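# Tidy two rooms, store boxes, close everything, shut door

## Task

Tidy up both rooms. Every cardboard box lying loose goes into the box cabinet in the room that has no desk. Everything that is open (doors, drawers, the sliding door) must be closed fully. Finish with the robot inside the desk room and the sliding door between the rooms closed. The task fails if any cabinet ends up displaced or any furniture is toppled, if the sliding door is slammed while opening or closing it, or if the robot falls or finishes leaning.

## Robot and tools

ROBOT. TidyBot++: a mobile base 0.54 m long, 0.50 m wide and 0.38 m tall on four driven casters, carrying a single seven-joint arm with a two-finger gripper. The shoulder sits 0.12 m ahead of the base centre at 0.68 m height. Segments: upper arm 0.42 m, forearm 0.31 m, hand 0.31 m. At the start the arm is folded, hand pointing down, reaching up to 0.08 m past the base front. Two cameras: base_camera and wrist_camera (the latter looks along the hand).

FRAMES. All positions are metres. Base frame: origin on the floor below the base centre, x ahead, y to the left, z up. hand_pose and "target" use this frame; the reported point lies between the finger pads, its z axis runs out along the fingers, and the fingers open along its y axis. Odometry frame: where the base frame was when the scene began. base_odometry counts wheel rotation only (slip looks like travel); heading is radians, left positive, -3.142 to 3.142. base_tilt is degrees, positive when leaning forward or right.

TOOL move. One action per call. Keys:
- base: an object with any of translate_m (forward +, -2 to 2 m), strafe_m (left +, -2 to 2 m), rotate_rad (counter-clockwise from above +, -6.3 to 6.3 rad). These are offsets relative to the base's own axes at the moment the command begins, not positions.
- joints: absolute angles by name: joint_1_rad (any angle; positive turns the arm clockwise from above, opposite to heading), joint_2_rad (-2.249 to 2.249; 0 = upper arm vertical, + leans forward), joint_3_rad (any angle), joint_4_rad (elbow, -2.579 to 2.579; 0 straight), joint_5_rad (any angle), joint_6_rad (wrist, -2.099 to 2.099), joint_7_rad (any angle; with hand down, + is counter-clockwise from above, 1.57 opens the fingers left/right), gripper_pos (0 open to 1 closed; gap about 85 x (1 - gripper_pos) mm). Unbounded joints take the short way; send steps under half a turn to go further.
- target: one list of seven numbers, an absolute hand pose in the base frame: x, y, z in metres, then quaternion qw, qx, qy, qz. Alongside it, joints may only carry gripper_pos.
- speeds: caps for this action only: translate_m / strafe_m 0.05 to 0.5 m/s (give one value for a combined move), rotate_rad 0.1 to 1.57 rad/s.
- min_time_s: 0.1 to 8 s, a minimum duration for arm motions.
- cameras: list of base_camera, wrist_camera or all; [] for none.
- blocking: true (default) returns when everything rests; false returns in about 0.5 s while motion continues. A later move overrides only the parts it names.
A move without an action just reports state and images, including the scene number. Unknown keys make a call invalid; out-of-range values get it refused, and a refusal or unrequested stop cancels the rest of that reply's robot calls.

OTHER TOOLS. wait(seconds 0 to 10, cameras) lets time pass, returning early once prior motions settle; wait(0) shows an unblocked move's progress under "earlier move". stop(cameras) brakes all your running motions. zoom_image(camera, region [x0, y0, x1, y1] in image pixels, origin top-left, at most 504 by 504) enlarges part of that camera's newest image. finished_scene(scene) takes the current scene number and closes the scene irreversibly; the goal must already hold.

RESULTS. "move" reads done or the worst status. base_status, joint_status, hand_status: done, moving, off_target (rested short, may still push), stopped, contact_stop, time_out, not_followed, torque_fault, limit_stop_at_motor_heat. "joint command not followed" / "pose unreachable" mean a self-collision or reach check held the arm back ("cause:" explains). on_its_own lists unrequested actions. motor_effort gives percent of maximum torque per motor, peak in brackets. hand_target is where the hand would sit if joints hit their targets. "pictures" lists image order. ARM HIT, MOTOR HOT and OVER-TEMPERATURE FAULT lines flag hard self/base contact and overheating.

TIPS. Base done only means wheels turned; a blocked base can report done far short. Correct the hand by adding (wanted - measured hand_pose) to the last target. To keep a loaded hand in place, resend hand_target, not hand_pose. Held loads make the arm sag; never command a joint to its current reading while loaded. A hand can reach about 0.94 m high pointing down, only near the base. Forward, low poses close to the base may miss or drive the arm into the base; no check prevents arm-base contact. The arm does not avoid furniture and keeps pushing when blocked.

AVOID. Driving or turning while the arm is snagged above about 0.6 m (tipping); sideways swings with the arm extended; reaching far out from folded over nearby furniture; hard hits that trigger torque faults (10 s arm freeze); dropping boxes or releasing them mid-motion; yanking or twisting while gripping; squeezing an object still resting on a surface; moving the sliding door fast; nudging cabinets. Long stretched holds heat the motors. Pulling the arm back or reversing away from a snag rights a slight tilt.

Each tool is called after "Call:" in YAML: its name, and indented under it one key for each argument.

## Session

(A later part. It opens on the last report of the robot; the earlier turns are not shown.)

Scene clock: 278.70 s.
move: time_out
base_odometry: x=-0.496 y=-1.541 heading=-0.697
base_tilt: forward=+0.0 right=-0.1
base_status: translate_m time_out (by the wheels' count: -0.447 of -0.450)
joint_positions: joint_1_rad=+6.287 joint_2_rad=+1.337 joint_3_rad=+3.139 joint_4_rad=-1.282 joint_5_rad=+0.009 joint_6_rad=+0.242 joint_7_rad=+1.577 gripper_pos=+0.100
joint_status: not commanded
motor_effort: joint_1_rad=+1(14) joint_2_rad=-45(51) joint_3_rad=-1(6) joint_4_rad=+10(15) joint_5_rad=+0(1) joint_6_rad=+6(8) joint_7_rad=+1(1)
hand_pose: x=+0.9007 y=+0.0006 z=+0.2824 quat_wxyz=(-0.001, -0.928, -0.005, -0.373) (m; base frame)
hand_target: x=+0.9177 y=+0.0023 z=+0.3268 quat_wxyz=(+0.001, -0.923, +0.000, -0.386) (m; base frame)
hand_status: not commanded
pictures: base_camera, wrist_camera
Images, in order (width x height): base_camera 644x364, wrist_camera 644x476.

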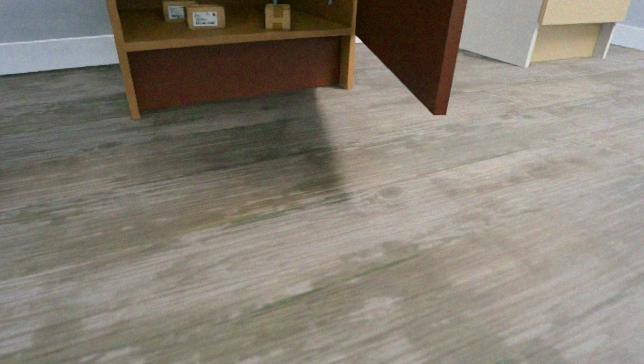

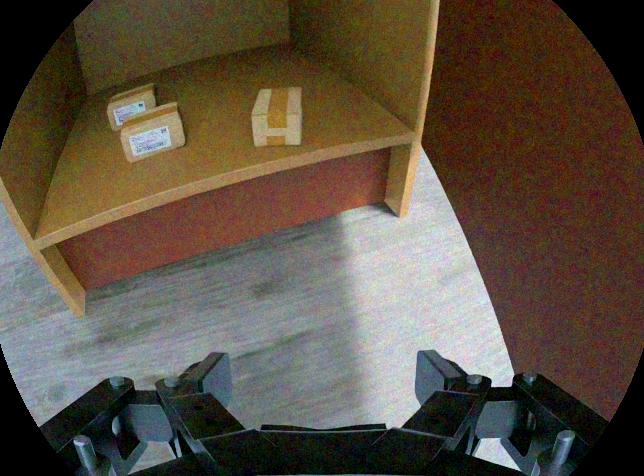

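Call:
move:
  base: {"strafe_m": -0.15}
  speeds: {"strafe_m": 0.2}
  joints: {"joint_1_rad": 0.0, "joint_2_rad": 0.88, "joint_3_rad": 3.14, "joint_4_rad": -2.4, "joint_5_rad": 0.0, "joint_6_rad": 0.927, "joint_7_rad": 1.57}
  min_time_s: 2

Scene clock: 282.10 s.
move: done
base_odometry: x=-0.593 y=-1.656 heading=-0.697
base_tilt: forward=+0.0 right=-0.1
base_status: done
joint_positions: joint_1_rad=+6.288 joint_2_rad=+0.938 joint_3_rad=+3.141 joint_4_rad=-2.386 joint_5_rad=+0.009 joint_6_rad=+0.859 joint_7_rad=+1.577 gripper_pos=+0.100
joint_status: all done
motor_effort: joint_1_rad=+1(5) joint_2_rad=-29(46) joint_3_rad=+0(4) joint_4_rad=+0(11) joint_5_rad=+0(3) joint_6_rad=+4(7) joint_7_rad=+1(2)
hand_pose: x=+0.5958 y=+0.0014 z=+0.3785 quat_wxyz=(+0.001, -0.943, -0.005, -0.331) (m; base frame)
hand_target: x=+0.6207 y=+0.0022 z=+0.4192 quat_wxyz=(+0.001, -0.923, +0.000, -0.384) (m; base frame)
hand_status: not commanded
pictures: base_camera, wrist_camera
Images, in order (width x height): base_camera 644x364, wrist_camera 644x476.

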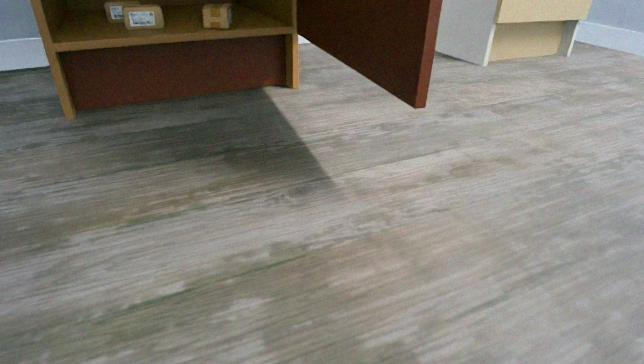

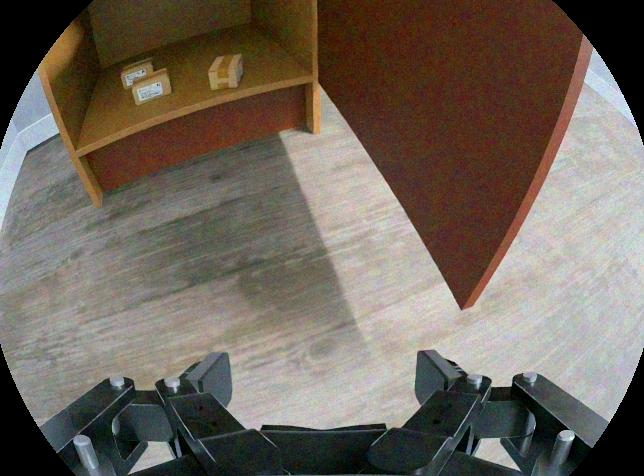

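Call:
move:
  base: {"rotate_rad": -1.187}
  joints: {"gripper_pos": 1.0}
  speeds: {"rotate_rad": 0.8}
  cameras: ["base_camera"]

Call:
move:
  base: {"translate_m": 1.0, "strafe_m": 0.22}
  speeds: {"translate_m": 0.4}

Call:
move:
  base: {"rotate_rad": 1.9}
  speeds: {"rotate_rad": 0.8}

Scene clock: 284.70 s.
move: done
base_odometry: x=-0.593 y=-1.656 heading=-1.884
base_tilt: forward=+0.0 right=-0.1
base_status: done
joint_positions: joint_1_rad=+6.287 joint_2_rad=+0.938 joint_3_rad=+3.141 joint_4_rad=-2.386 joint_5_rad=+0.009 joint_6_rad=+0.862 joint_7_rad=+1.577 gripper_pos=+0.999
joint_status: all done
motor_effort: joint_1_rad=+0(4) joint_2_rad=-29(30) joint_3_rad=-1(3) joint_4_rad=-1(1) joint_5_rad=-1(1) joint_6_rad=+5(6) joint_7_rad=+1(1)
hand_pose: x=+0.5966 y=+0.0019 z=+0.3793 quat_wxyz=(+0.001, -0.943, -0.005, -0.333) (m; base frame)
hand_target: x=+0.6207 y=+0.0022 z=+0.4192 quat_wxyz=(+0.001, -0.923, +0.000, -0.384) (m; base frame)
hand_status: not commanded
pictures: base_camera
Images, in order (width x height): base_camera 644x364.

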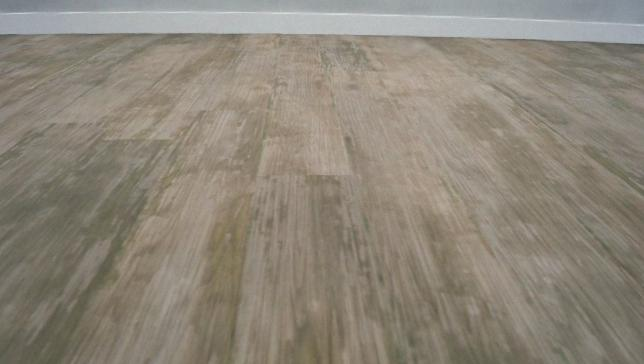

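Scene clock: 288.43 s.
move: done
base_odometry: x=-0.691 y=-2.675 heading=-1.884
base_tilt: forward=+0.0 right=-0.1
base_status: done
joint_positions: joint_1_rad=+6.287 joint_2_rad=+0.935 joint_3_rad=+3.141 joint_4_rad=-2.393 joint_5_rad=+0.009 joint_6_rad=+0.865 joint_7_rad=+1.577 gripper_pos=+0.999
joint_status: not commanded
motor_effort: joint_1_rad=+0(2) joint_2_rad=-29(29) joint_3_rad=-2(2) joint_4_rad=+0(2) joint_5_rad=+0(1) joint_6_rad=+5(6) joint_7_rad=+1(1)
hand_pose: x=+0.5949 y=+0.0020 z=+0.3804 quat_wxyz=(+0.001, -0.943, -0.005, -0.333) (m; base frame)
hand_target: x=+0.6207 y=+0.0022 z=+0.4192 quat_wxyz=(+0.001, -0.923, +0.000, -0.384) (m; base frame)
hand_status: not commanded
pictures: base_camera, wrist_camera
Images, in order (width x height): base_camera 644x364, wrist_camera 644x476.

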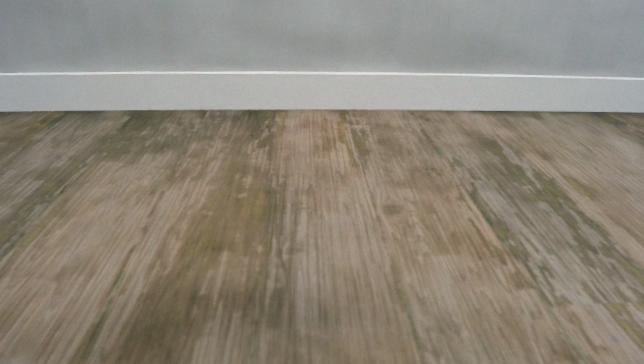

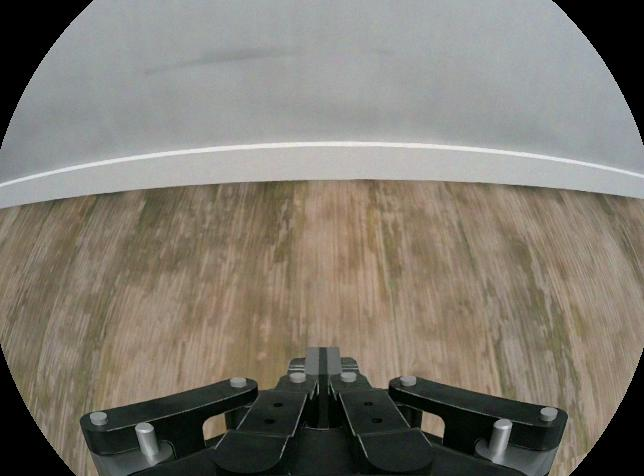

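Scene clock: 291.67 s.
move: done
base_odometry: x=-0.691 y=-2.675 heading=+0.015
base_tilt: forward=+0.0 right=-0.1
base_status: done
joint_positions: joint_1_rad=+6.283 joint_2_rad=+0.935 joint_3_rad=+3.141 joint_4_rad=-2.393 joint_5_rad=+0.009 joint_6_rad=+0.865 joint_7_rad=+1.577 gripper_pos=+0.999
joint_status: not commanded
motor_effort: joint_1_rad=+1(4) joint_2_rad=-29(29) joint_3_rad=-2(3) joint_4_rad=+0(1) joint_5_rad=-1(1) joint_6_rad=+5(6) joint_7_rad=+0(1)
hand_pose: x=+0.5949 y=+0.0038 z=+0.3804 quat_wxyz=(+0.001, -0.943, -0.007, -0.333) (m; base frame)
hand_target: x=+0.6207 y=+0.0022 z=+0.4192 quat_wxyz=(+0.001, -0.923, +0.000, -0.384) (m; base frame)
hand_status: not commanded
pictures: base_camera, wrist_camera
Images, in order (width x height): base_camera 644x364, wrist_camera 644x476.

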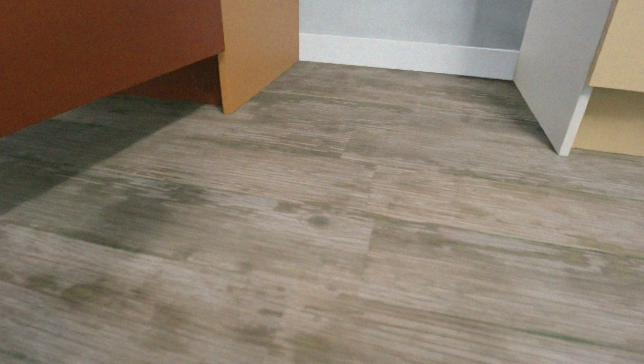

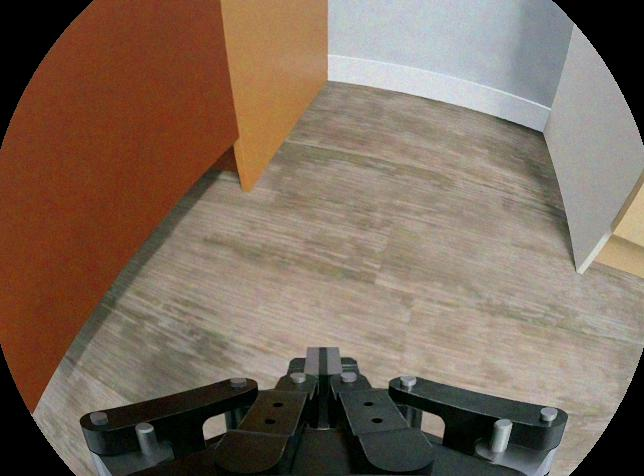

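Call:
move:
  base: {"rotate_rad": 0.5}
  speeds: {"rotate_rad": 0.5}

Scene clock: 293.57 s.
move: done
base_odometry: x=-0.691 y=-2.675 heading=+0.515
base_tilt: forward=+0.0 right=-0.1
base_status: done
joint_positions: joint_1_rad=+6.283 joint_2_rad=+0.935 joint_3_rad=+3.141 joint_4_rad=-2.393 joint_5_rad=+0.009 joint_6_rad=+0.865 joint_7_rad=+1.577 gripper_pos=+0.999
joint_status: not commanded
motor_effort: joint_1_rad=+1(3) joint_2_rad=-28(29) joint_3_rad=-1(3) joint_4_rad=+0(1) joint_5_rad=-1(1) joint_6_rad=+5(6) joint_7_rad=+1(1)
hand_pose: x=+0.5949 y=+0.0040 z=+0.3804 quat_wxyz=(+0.002, -0.943, -0.007, -0.333) (m; base frame)
hand_target: x=+0.6207 y=+0.0022 z=+0.4192 quat_wxyz=(+0.001, -0.923, +0.000, -0.384) (m; base frame)
hand_status: not commanded
pictures: base_camera, wrist_camera
Images, in order (width x height): base_camera 644x364, wrist_camera 644x476.

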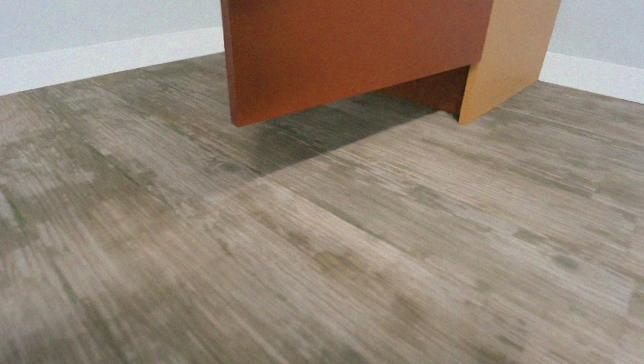

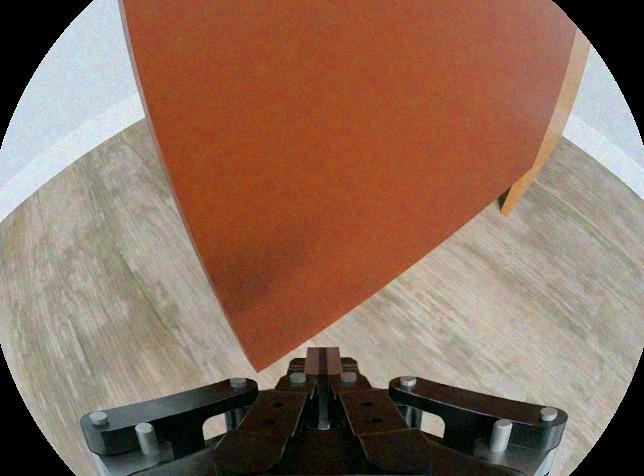

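Call:
move:
  base: {"translate_m": 0.2, "strafe_m": -0.05}
  speeds: {"translate_m": 0.2}

Call:
move:
  base: {"translate_m": 0.2}
  speeds: {"translate_m": 0.1}

Scene clock: 295.77 s.
move: done
base_odometry: x=-0.493 y=-2.620 heading=+0.516
base_tilt: forward=+0.0 right=-0.1
base_status: done
joint_positions: joint_1_rad=+6.283 joint_2_rad=+0.934 joint_3_rad=+3.141 joint_4_rad=-2.397 joint_5_rad=+0.009 joint_6_rad=+0.872 joint_7_rad=+1.577 gripper_pos=+0.999
joint_status: not commanded
motor_effort: joint_1_rad=+1(2) joint_2_rad=-29(32) joint_3_rad=-1(4) joint_4_rad=+0(5) joint_5_rad=+0(1) joint_6_rad=+6(10) joint_7_rad=+0(1)
hand_pose: x=+0.5946 y=+0.0036 z=+0.3818 quat_wxyz=(+0.001, -0.942, -0.007, -0.335) (m; base frame)
hand_target: x=+0.6207 y=+0.0022 z=+0.4192 quat_wxyz=(+0.001, -0.923, +0.000, -0.384) (m; base frame)
hand_status: not commanded
pictures: base_camera, wrist_camera
Images, in order (width x height): base_camera 644x364, wrist_camera 644x476.

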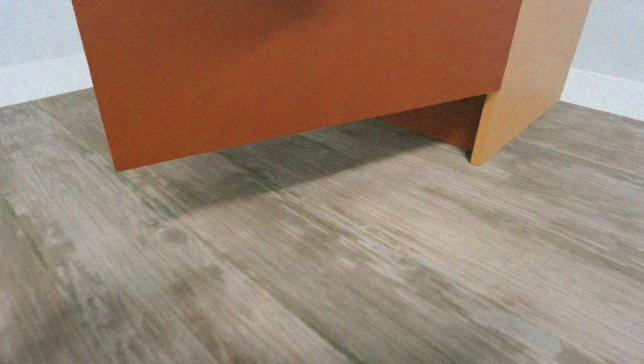

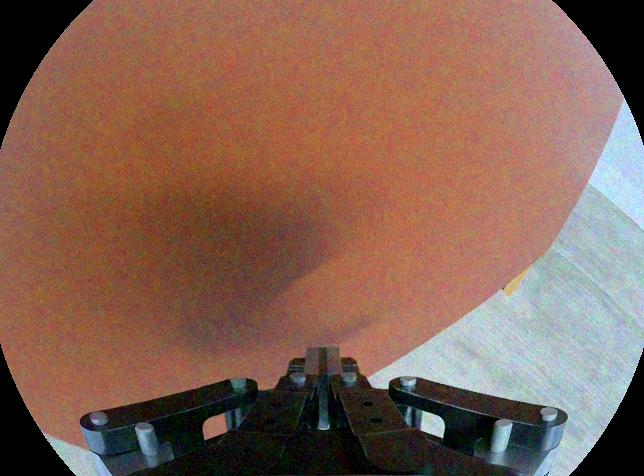

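Scene clock: 298.33 s.
move: done
base_odometry: x=-0.318 y=-2.521 heading=+0.516
base_tilt: forward=+0.0 right=-0.1
base_status: done
joint_positions: joint_1_rad=+6.283 joint_2_rad=+0.933 joint_3_rad=+3.141 joint_4_rad=-2.402 joint_5_rad=+0.009 joint_6_rad=+0.872 joint_7_rad=+1.577 gripper_pos=+0.999
joint_status: not commanded
motor_effort: joint_1_rad=+0(3) joint_2_rad=-29(32) joint_3_rad=+0(3) joint_4_rad=+0(7) joint_5_rad=-1(1) joint_6_rad=+5(10) joint_7_rad=+1(1)
hand_pose: x=+0.5919 y=+0.0036 z=+0.3814 quat_wxyz=(+0.001, -0.943, -0.007, -0.333) (m; base frame)
hand_target: x=+0.6207 y=+0.0022 z=+0.4192 quat_wxyz=(+0.001, -0.923, +0.000, -0.384) (m; base frame)
hand_status: not commanded
pictures: base_camera, wrist_camera
Images, in order (width x height): base_camera 644x364, wrist_camera 644x476.

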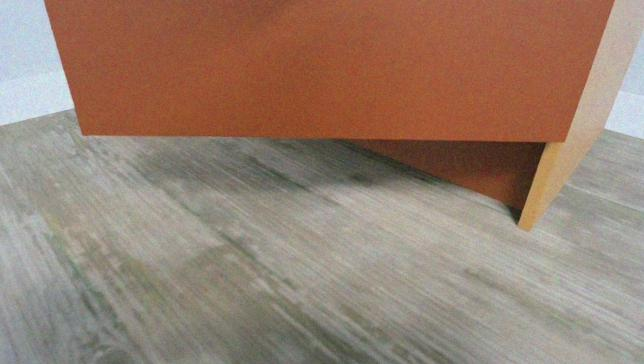

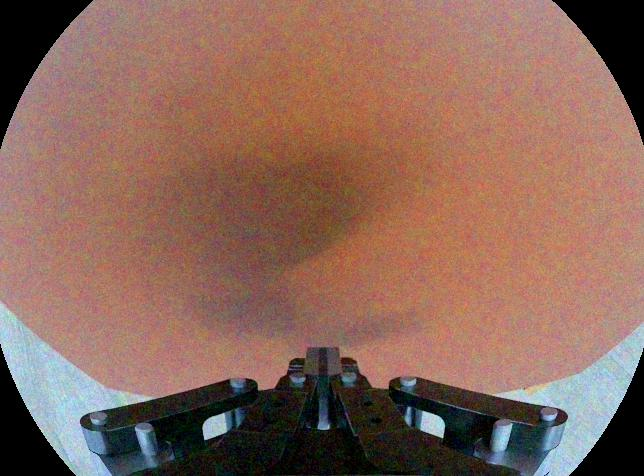

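Call:
move:
  base: {"translate_m": 0.2}
  speeds: {"translate_m": 0.1}

Scene clock: 301.03 s.
move: done
base_odometry: x=-0.144 y=-2.423 heading=+0.516
base_tilt: forward=+0.0 right=-0.1
base_status: done
joint_positions: joint_1_rad=+6.283 joint_2_rad=+0.933 joint_3_rad=+3.141 joint_4_rad=-2.405 joint_5_rad=+0.009 joint_6_rad=+0.872 joint_7_rad=+1.577 gripper_pos=+0.999
joint_status: not commanded
motor_effort: joint_1_rad=+1(2) joint_2_rad=-28(31) joint_3_rad=-1(2) joint_4_rad=+0(6) joint_5_rad=+0(1) joint_6_rad=+5(10) joint_7_rad=+1(1)
hand_pose: x=+0.5904 y=+0.0036 z=+0.3812 quat_wxyz=(+0.001, -0.943, -0.007, -0.332) (m; base frame)
hand_target: x=+0.6207 y=+0.0022 z=+0.4192 quat_wxyz=(+0.001, -0.923, +0.000, -0.384) (m; base frame)
hand_status: not commanded
pictures: base_camera, wrist_camera
Images, in order (width x height): base_camera 644x364, wrist_camera 644x476.

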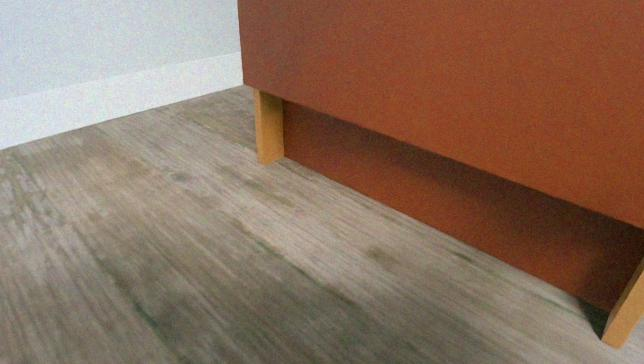

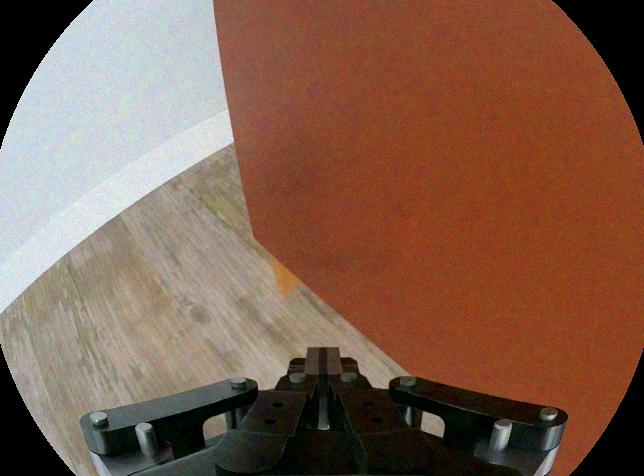

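Call:
move:
  base: {"translate_m": -0.25}
  cameras: ["base_camera"]

Call:
move:
  base: {"rotate_rad": -0.76}
  speeds: {"rotate_rad": 0.8}

Call:
move:
  base: {"strafe_m": 0.7}

Scene clock: 303.13 s.
move: done
base_odometry: x=-0.362 y=-2.546 heading=+0.515
base_tilt: forward=+0.0 right=-0.1
base_status: done
joint_positions: joint_1_rad=+6.283 joint_2_rad=+0.932 joint_3_rad=+3.141 joint_4_rad=-2.405 joint_5_rad=+0.009 joint_6_rad=+0.873 joint_7_rad=+1.577 gripper_pos=+0.999
joint_status: not commanded
motor_effort: joint_1_rad=+0(4) joint_2_rad=-28(30) joint_3_rad=+0(2) joint_4_rad=+0(2) joint_5_rad=-1(2) joint_6_rad=+5(6) joint_7_rad=+1(1)
hand_pose: x=+0.5910 y=+0.0037 z=+0.3817 quat_wxyz=(+0.001, -0.943, -0.007, -0.332) (m; base frame)
hand_target: x=+0.6207 y=+0.0022 z=+0.4192 quat_wxyz=(+0.001, -0.923, +0.000, -0.384) (m; base frame)
hand_status: not commanded
pictures: base_camera
Images, in order (width x height): base_camera 644x364.

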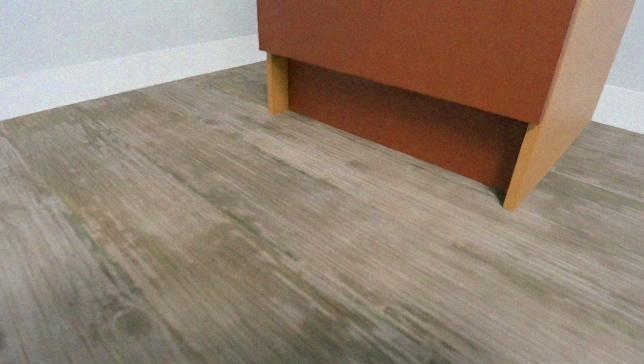

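Scene clock: 304.93 s.
move: done
base_odometry: x=-0.362 y=-2.546 heading=-0.245
base_tilt: forward=+0.0 right=-0.1
base_status: done
joint_positions: joint_1_rad=+6.285 joint_2_rad=+0.932 joint_3_rad=+3.141 joint_4_rad=-2.405 joint_5_rad=+0.009 joint_6_rad=+0.873 joint_7_rad=+1.577 gripper_pos=+0.999
joint_status: not commanded
motor_effort: joint_1_rad=+0(3) joint_2_rad=-29(29) joint_3_rad=-1(2) joint_4_rad=-1(1) joint_5_rad=+0(2) joint_6_rad=+6(6) joint_7_rad=+1(1)
hand_pose: x=+0.5910 y=+0.0028 z=+0.3817 quat_wxyz=(+0.001, -0.943, -0.006, -0.332) (m; base frame)
hand_target: x=+0.6207 y=+0.0022 z=+0.4192 quat_wxyz=(+0.001, -0.923, +0.000, -0.384) (m; base frame)
hand_status: not commanded
pictures: base_camera, wrist_camera
Images, in order (width x height): base_camera 644x364, wrist_camera 644x476.

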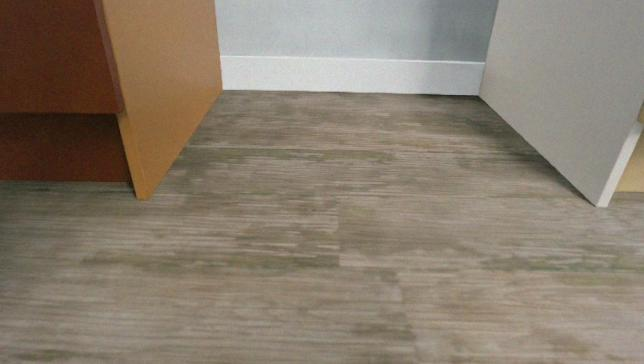

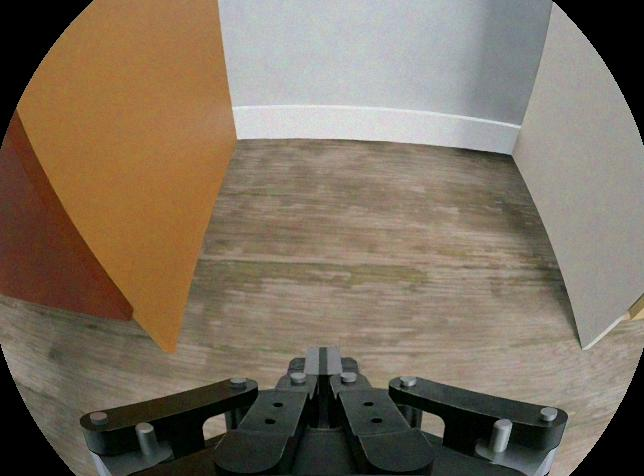

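Scene clock: 307.67 s.
move: done
base_odometry: x=-0.192 y=-1.867 heading=-0.245
base_tilt: forward=+0.0 right=-0.1
base_status: done
joint_positions: joint_1_rad=+6.284 joint_2_rad=+0.932 joint_3_rad=+3.141 joint_4_rad=-2.405 joint_5_rad=+0.009 joint_6_rad=+0.873 joint_7_rad=+1.577 gripper_pos=+0.999
joint_status: not commanded
motor_effort: joint_1_rad=+1(3) joint_2_rad=-29(29) joint_3_rad=-1(2) joint_4_rad=+1(1) joint_5_rad=-1(1) joint_6_rad=+5(6) joint_7_rad=+1(1)
hand_pose: x=+0.5910 y=+0.0033 z=+0.3817 quat_wxyz=(+0.001, -0.943, -0.006, -0.332) (m; base frame)
hand_target: x=+0.6207 y=+0.0022 z=+0.4192 quat_wxyz=(+0.001, -0.923, +0.000, -0.384) (m; base frame)
hand_status: not commanded
pictures: base_camera, wrist_camera
Images, in order (width x height): base_camera 644x364, wrist_camera 644x476.

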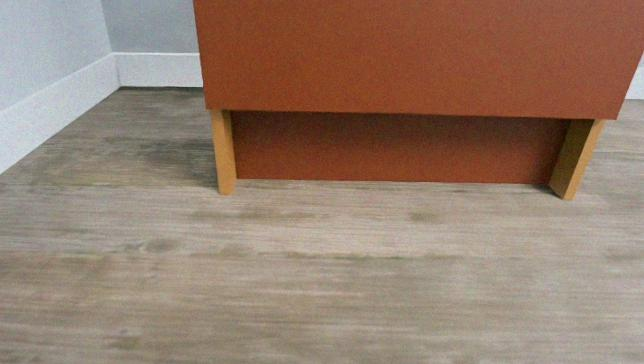

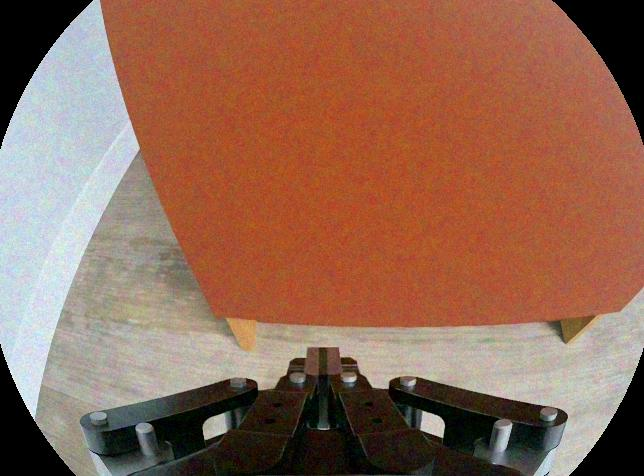

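Call:
move:
  base: {"translate_m": 0.11}
  speeds: {"translate_m": 0.1}
  cameras: ["base_camera"]

Call:
move:
  base: {"translate_m": 0.03}
  speeds: {"translate_m": 0.05}

Scene clock: 309.47 s.
move: done
base_odometry: x=-0.085 y=-1.894 heading=-0.245
base_tilt: forward=+0.0 right=-0.1
base_status: done
joint_positions: joint_1_rad=+6.284 joint_2_rad=+0.931 joint_3_rad=+3.141 joint_4_rad=-2.403 joint_5_rad=+0.009 joint_6_rad=+0.873 joint_7_rad=+1.577 gripper_pos=+0.999
joint_status: not commanded
motor_effort: joint_1_rad=+1(2) joint_2_rad=-29(30) joint_3_rad=-1(1) joint_4_rad=+1(1) joint_5_rad=-1(1) joint_6_rad=+6(7) joint_7_rad=+1(1)
hand_pose: x=+0.5918 y=+0.0033 z=+0.3822 quat_wxyz=(+0.001, -0.943, -0.006, -0.333) (m; base frame)
hand_target: x=+0.6207 y=+0.0022 z=+0.4192 quat_wxyz=(+0.001, -0.923, +0.000, -0.384) (m; base frame)
hand_status: not commanded
pictures: base_camera
Images, in order (width x height): base_camera 644x364.

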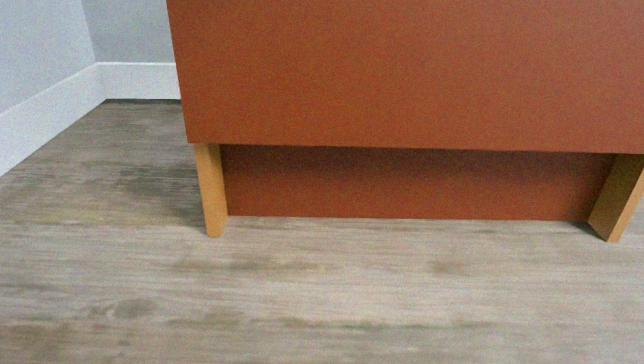

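Scene clock: 310.53 s.
move: done
base_odometry: x=-0.056 y=-1.901 heading=-0.245
base_tilt: forward=+0.0 right=-0.1
base_status: done
joint_positions: joint_1_rad=+6.284 joint_2_rad=+0.931 joint_3_rad=+3.141 joint_4_rad=-2.437 joint_5_rad=+0.009 joint_6_rad=+0.873 joint_7_rad=+1.577 gripper_pos=+0.999
joint_status: not commanded
motor_effort: joint_1_rad=+1(2) joint_2_rad=-31(32) joint_3_rad=+1(1) joint_4_rad=+5(8) joint_5_rad=-1(1) joint_6_rad=+10(11) joint_7_rad=+1(1)
hand_pose: x=+0.5733 y=+0.0033 z=+0.3781 quat_wxyz=(+0.001, -0.948, -0.006, -0.317) (m; base frame)
hand_target: x=+0.6207 y=+0.0022 z=+0.4192 quat_wxyz=(+0.001, -0.923, +0.000, -0.384) (m; base frame)
hand_status: not commanded
pictures: base_camera, wrist_camera
Images, in order (width x height): base_camera 644x364, wrist_camera 644x476.

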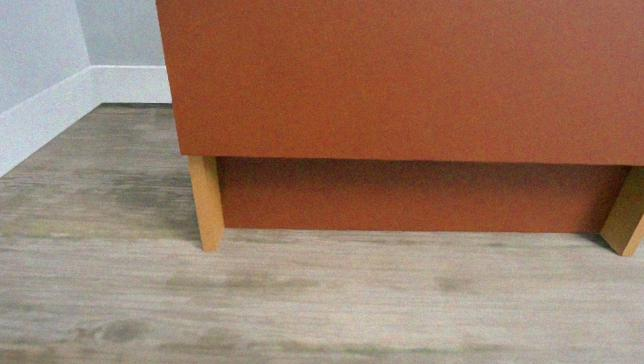

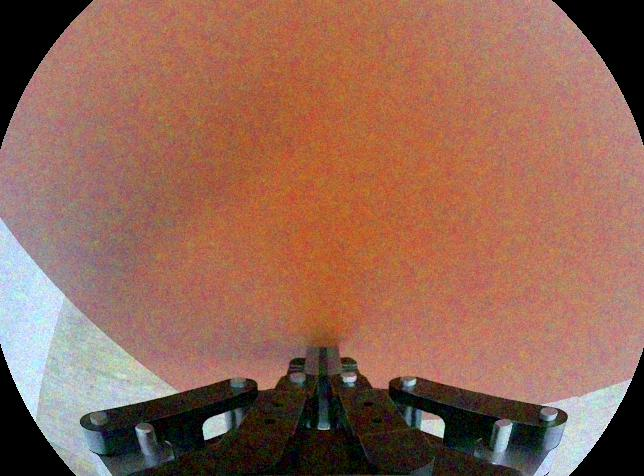

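Call:
move:
  base: {"translate_m": -0.75}
  cameras: []

Call:
move:
  joints: {"joint_1_rad": 0.3, "joint_2_rad": -0.353, "joint_3_rad": 3.14, "joint_4_rad": -2.521, "joint_5_rad": 0.0, "joint_6_rad": 0.4, "joint_7_rad": 1.57, "gripper_pos": 0.0}

Call:
zoom_image:
  camera: "wrist_camera"
  region: [100, 50, 600, 400]

Scene clock: 313.57 s.
move: done
base_odometry: x=-0.784 y=-1.719 heading=-0.245
base_tilt: forward=+0.0 right=-0.1
base_status: done
joint_positions: joint_1_rad=+6.284 joint_2_rad=+0.928 joint_3_rad=+3.141 joint_4_rad=-2.399 joint_5_rad=+0.008 joint_6_rad=+0.884 joint_7_rad=+1.577 gripper_pos=+0.999
joint_status: not commanded
motor_effort: joint_1_rad=+1(2) joint_2_rad=-28(30) joint_3_rad=-1(2) joint_4_rad=-1(5) joint_5_rad=-1(1) joint_6_rad=+5(10) joint_7_rad=+1(1)
hand_pose: x=+0.5979 y=+0.0032 z=+0.3865 quat_wxyz=(+0.001, -0.940, -0.006, -0.342) (m; base frame)
hand_target: x=+0.6207 y=+0.0022 z=+0.4192 quat_wxyz=(+0.001, -0.923, +0.000, -0.384) (m; base frame)
hand_status: not commanded
pictures: none
No camera images: "cameras" was empty.

Scene clock: 316.10 s.
move: done
base_odometry: x=-0.784 y=-1.719 heading=-0.245
base_tilt: forward=+0.0 right=-0.1
base_status: not commanded
joint_positions: joint_1_rad=+6.561 joint_2_rad=-0.324 joint_3_rad=+3.141 joint_4_rad=-2.504 joint_5_rad=+0.008 joint_6_rad=+0.456 joint_7_rad=+1.577 gripper_pos=+0.000
joint_status: all done
motor_effort: joint_1_rad=+1(2) joint_2_rad=-7(31) joint_3_rad=+0(3) joint_4_rad=+17(18) joint_5_rad=-1(2) joint_6_rad=+8(9) joint_7_rad=+1(2)
hand_pose: x=+0.5346 y=-0.1157 z=+0.8532 quat_wxyz=(-0.093, -0.753, +0.098, -0.644) (m; base frame)
hand_target: x=+0.5206 y=-0.1221 z=+0.8389 quat_wxyz=(-0.094, -0.765, +0.115, -0.627) (m; base frame)
hand_status: not commanded
pictures: base_camera, wrist_camera
Images, in order (width x height): base_camera 644x364, wrist_camera 644x476.

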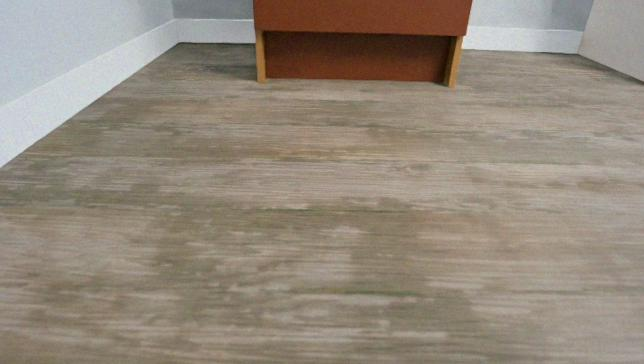

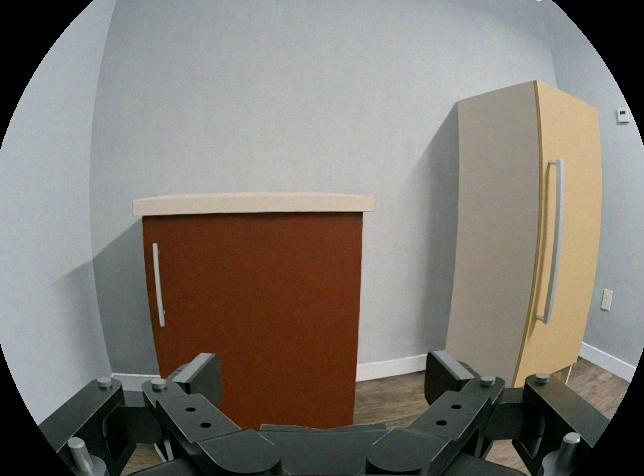

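Scaled by 1.008.

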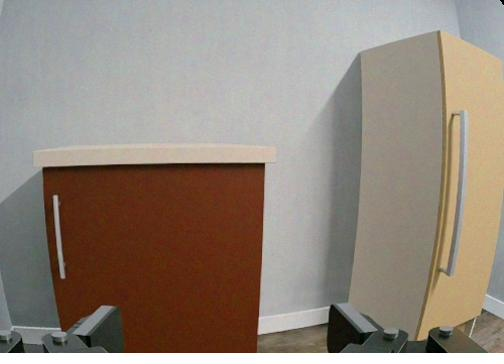

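Call:
zoom_image:
  camera: "wrist_camera"
  region: [440, 60, 640, 240]

Call:
zoom_image:
  camera: "wrist_camera"
  region: [440, 230, 640, 410]

Scaled by 2.520.

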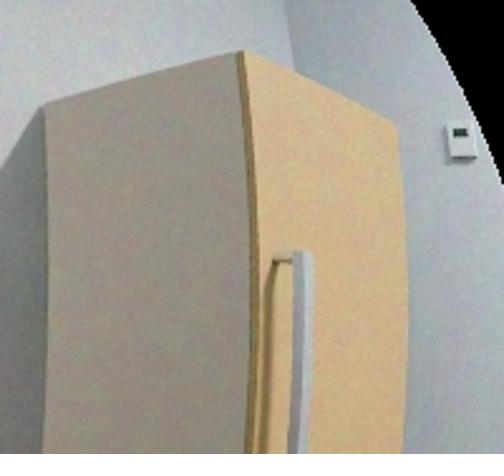

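Scaled by 2.520.

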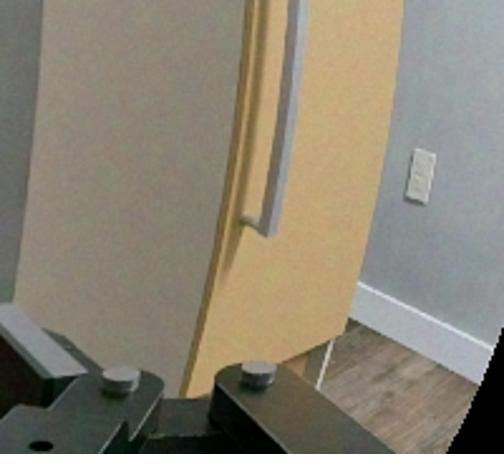

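Call:
move:
  base: {"rotate_rad": 1.5708}
  joints: {"joint_1_rad": 0.0}
  speeds: {"rotate_rad": 1.0}

Scene clock: 318.90 s.
move: done
base_odometry: x=-0.784 y=-1.719 heading=+1.325
base_tilt: forward=+0.0 right=-0.1
base_status: done
joint_positions: joint_1_rad=+6.300 joint_2_rad=-0.324 joint_3_rad=+3.141 joint_4_rad=-2.504 joint_5_rad=+0.008 joint_6_rad=+0.454 joint_7_rad=+1.577 gripper_pos=+0.000
joint_status: all done
motor_effort: joint_1_rad=+0(2) joint_2_rad=-7(8) joint_3_rad=+0(2) joint_4_rad=+16(17) joint_5_rad=-1(1) joint_6_rad=+8(9) joint_7_rad=+1(1)
hand_pose: x=+0.5503 y=-0.0045 z=+0.8527 quat_wxyz=(-0.008, -0.760, +0.000, -0.650) (m; base frame)
hand_target: x=+0.5387 y=+0.0021 z=+0.8389 quat_wxyz=(+0.001, -0.773, +0.000, -0.634) (m; base frame)
hand_status: not commanded
pictures: base_camera, wrist_camera
Images, in order (width x height): base_camera 644x364, wrist_camera 644x476.

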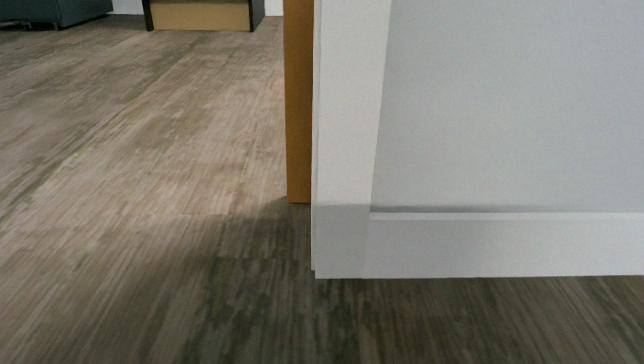

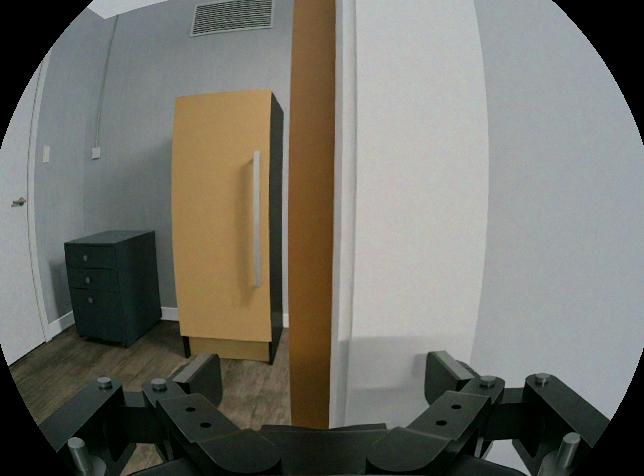

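Call:
move:
  base: {"strafe_m": 0.42}

Call:
zoom_image:
  camera: "wrist_camera"
  region: [120, 0, 420, 300]

Scene clock: 321.23 s.
move: done
base_odometry: x=-1.191 y=-1.617 heading=+1.326
base_tilt: forward=+0.0 right=-0.1
base_status: done
joint_positions: joint_1_rad=+6.299 joint_2_rad=-0.324 joint_3_rad=+3.141 joint_4_rad=-2.504 joint_5_rad=+0.008 joint_6_rad=+0.454 joint_7_rad=+1.577 gripper_pos=+0.000
joint_status: not commanded
motor_effort: joint_1_rad=+0(2) joint_2_rad=-7(8) joint_3_rad=+0(2) joint_4_rad=+15(17) joint_5_rad=-1(1) joint_6_rad=+8(9) joint_7_rad=+1(1)
hand_pose: x=+0.5503 y=-0.0038 z=+0.8526 quat_wxyz=(-0.008, -0.760, -0.001, -0.650) (m; base frame)
hand_target: x=+0.5387 y=+0.0021 z=+0.8389 quat_wxyz=(+0.001, -0.773, +0.000, -0.634) (m; base frame)
hand_status: not commanded
pictures: base_camera, wrist_camera
Images, in order (width x height): base_camera 644x364, wrist_camera 644x476.

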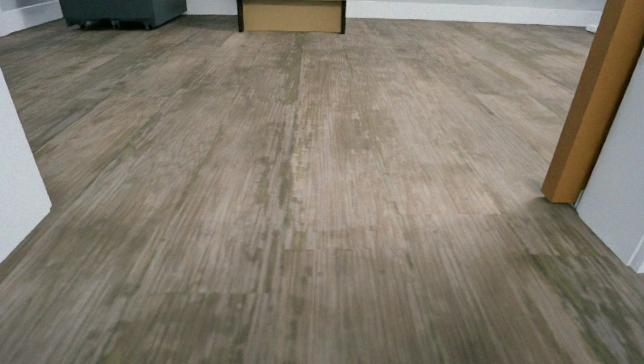

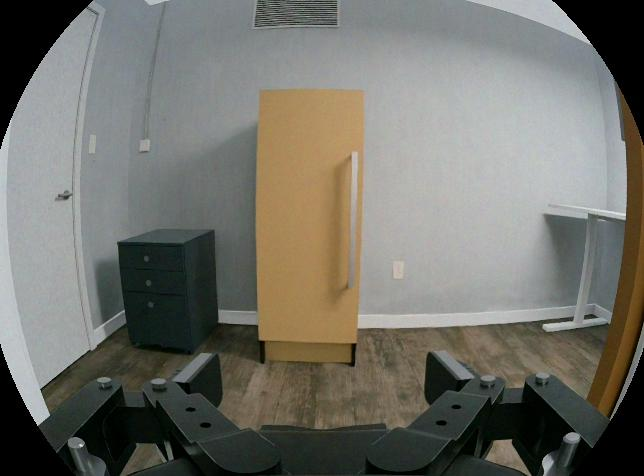

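Scaled by 1.680.

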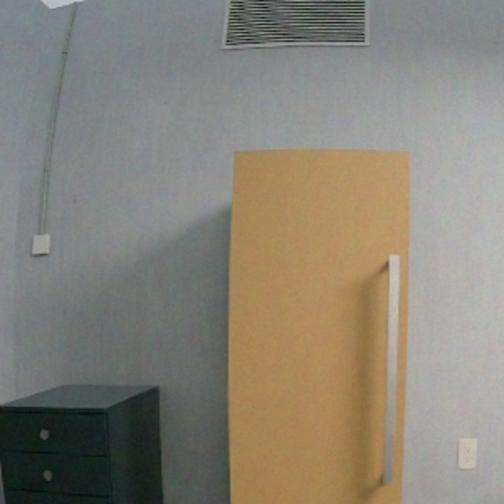

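Call:
move:
  joints: {"joint_6_rad": -0.868}
  base: {"translate_m": 0.9, "strafe_m": 0.02}
  speeds: {"translate_m": 0.35}

Call:
move:
  base: {"translate_m": 0.55}
  speeds: {"translate_m": 0.35}

Call:
move:
  base: {"rotate_rad": 1.5708}
  speeds: {"rotate_rad": 0.8}

Scene clock: 325.27 s.
move: done
base_odometry: x=-0.993 y=-0.738 heading=+1.326
base_tilt: forward=+0.0 right=-0.1
base_status: done
joint_positions: joint_1_rad=+6.299 joint_2_rad=-0.334 joint_3_rad=+3.141 joint_4_rad=-2.516 joint_5_rad=+0.008 joint_6_rad=-0.818 joint_7_rad=+1.577 gripper_pos=+0.000
joint_status: all done
motor_effort: joint_1_rad=+0(2) joint_2_rad=-3(7) joint_3_rad=+0(1) joint_4_rad=+12(17) joint_5_rad=+0(1) joint_6_rad=+0(8) joint_7_rad=+1(1)
hand_pose: x=+0.2822 y=-0.0030 z=+0.5907 quat_wxyz=(-0.004, -0.997, +0.002, -0.071) (m; base frame)
hand_target: x=+0.2663 y=+0.0015 z=+0.5903 quat_wxyz=(+0.000, -0.999, +0.000, -0.053) (m; base frame)
hand_status: not commanded
pictures: base_camera, wrist_camera
Images, in order (width x height): base_camera 644x364, wrist_camera 644x476.

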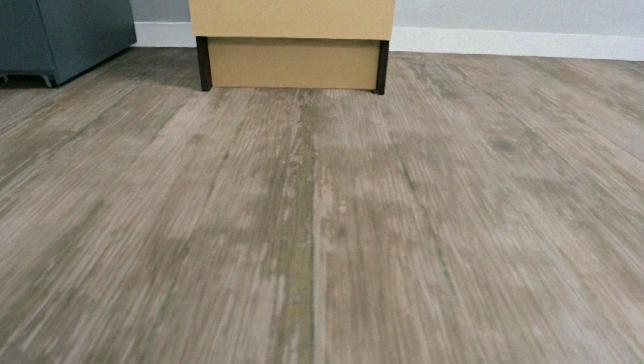

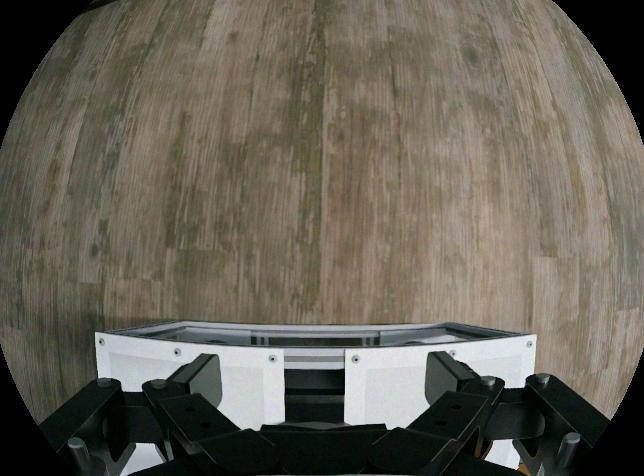

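Scene clock: 327.90 s.
move: done
base_odometry: x=-0.859 y=-0.205 heading=+1.326
base_tilt: forward=+0.0 right=-0.1
base_status: done
joint_positions: joint_1_rad=+6.299 joint_2_rad=-0.337 joint_3_rad=+3.141 joint_4_rad=-2.516 joint_5_rad=+0.008 joint_6_rad=-0.821 joint_7_rad=+1.577 gripper_pos=+0.000
joint_status: not commanded
motor_effort: joint_1_rad=+1(2) joint_2_rad=-3(5) joint_3_rad=+1(2) joint_4_rad=+13(14) joint_5_rad=+0(1) joint_6_rad=+2(2) joint_7_rad=+1(1)
hand_pose: x=+0.2815 y=-0.0030 z=+0.5909 quat_wxyz=(-0.004, -0.998, +0.002, -0.070) (m; base frame)
hand_target: x=+0.2663 y=+0.0015 z=+0.5903 quat_wxyz=(+0.000, -0.999, +0.000, -0.053) (m; base frame)
hand_status: not commanded
pictures: base_camera, wrist_camera
Images, in order (width x height): base_camera 644x364, wrist_camera 644x476.

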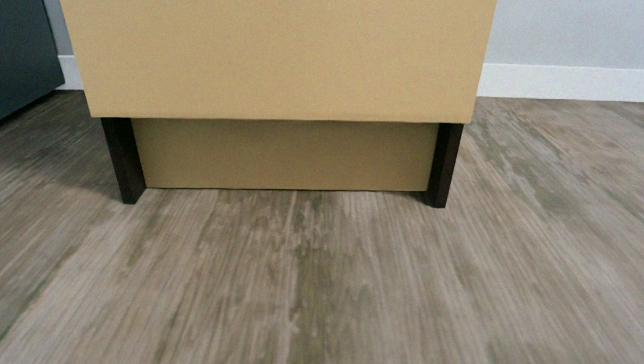

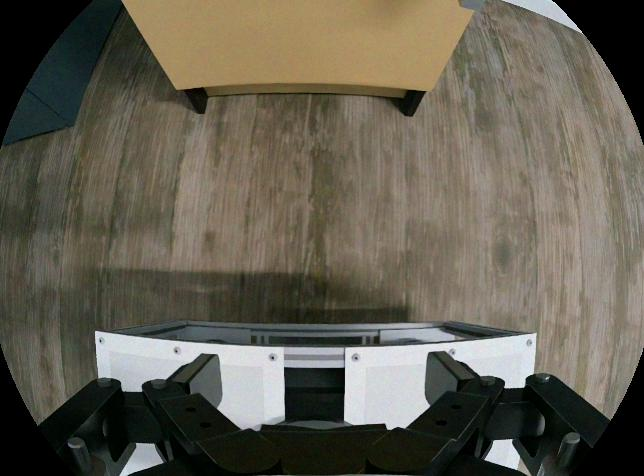

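Scene clock: 330.67 s.
move: done
base_odometry: x=-0.859 y=-0.205 heading=+2.897
base_tilt: forward=+0.0 right=-0.1
base_status: done
joint_positions: joint_1_rad=+6.299 joint_2_rad=-0.337 joint_3_rad=+3.141 joint_4_rad=-2.516 joint_5_rad=+0.008 joint_6_rad=-0.821 joint_7_rad=+1.577 gripper_pos=+0.000
joint_status: not commanded
motor_effort: joint_1_rad=+1(2) joint_2_rad=-2(4) joint_3_rad=+0(2) joint_4_rad=+12(13) joint_5_rad=+0(1) joint_6_rad=+1(2) joint_7_rad=+1(1)
hand_pose: x=+0.2815 y=-0.0030 z=+0.5909 quat_wxyz=(-0.004, -0.998, +0.002, -0.070) (m; base frame)
hand_target: x=+0.2663 y=+0.0015 z=+0.5903 quat_wxyz=(+0.000, -0.999, +0.000, -0.053) (m; base frame)
hand_status: not commanded
pictures: base_camera, wrist_camera
Images, in order (width x height): base_camera 644x364, wrist_camera 644x476.

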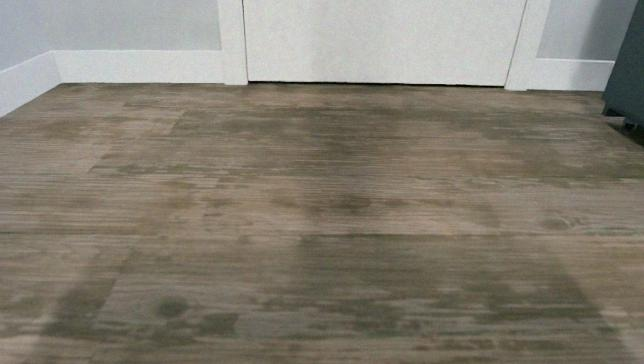

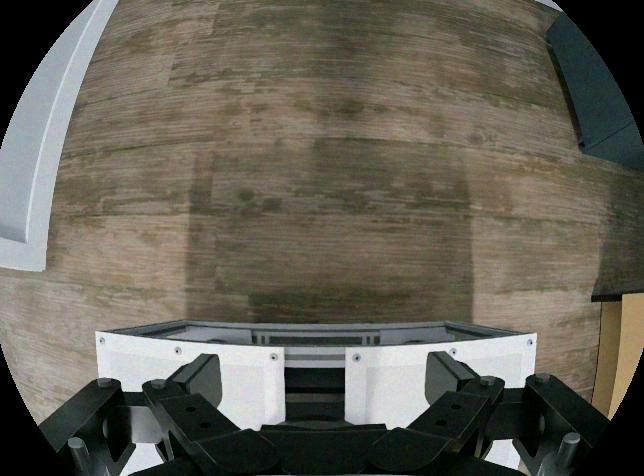

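Call:
move:
  base: {"rotate_rad": 1.5708}
  speeds: {"rotate_rad": 0.8}
  joints: {"joint_6_rad": 0.4}

Scene clock: 333.50 s.
move: done
base_odometry: x=-0.859 y=-0.205 heading=-1.816
base_tilt: forward=+0.0 right=-0.1
base_status: done
joint_positions: joint_1_rad=+6.298 joint_2_rad=-0.337 joint_3_rad=+3.141 joint_4_rad=-2.518 joint_5_rad=+0.008 joint_6_rad=+0.329 joint_7_rad=+1.577 gripper_pos=+0.000
joint_status: all done
motor_effort: joint_1_rad=+0(2) joint_2_rad=-7(8) joint_3_rad=-1(2) joint_4_rad=+16(17) joint_5_rad=-1(1) joint_6_rad=+8(9) joint_7_rad=+1(1)
hand_pose: x=+0.5365 y=-0.0036 z=+0.8120 quat_wxyz=(-0.008, -0.799, -0.001, -0.601) (m; base frame)
hand_target: x=+0.5387 y=+0.0021 z=+0.8389 quat_wxyz=(+0.001, -0.773, +0.000, -0.634) (m; base frame)
hand_status: not commanded
pictures: base_camera, wrist_camera
Images, in order (width x height): base_camera 644x364, wrist_camera 644x476.

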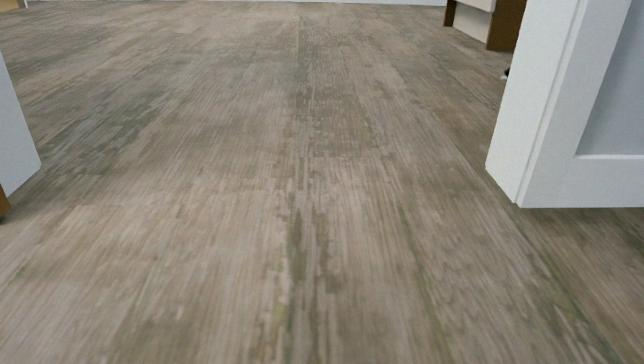

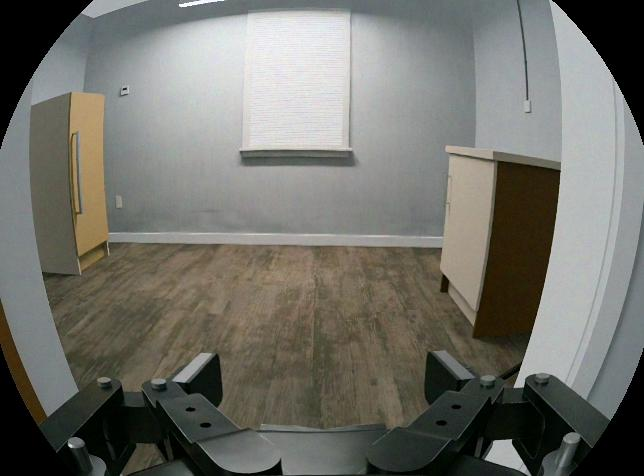

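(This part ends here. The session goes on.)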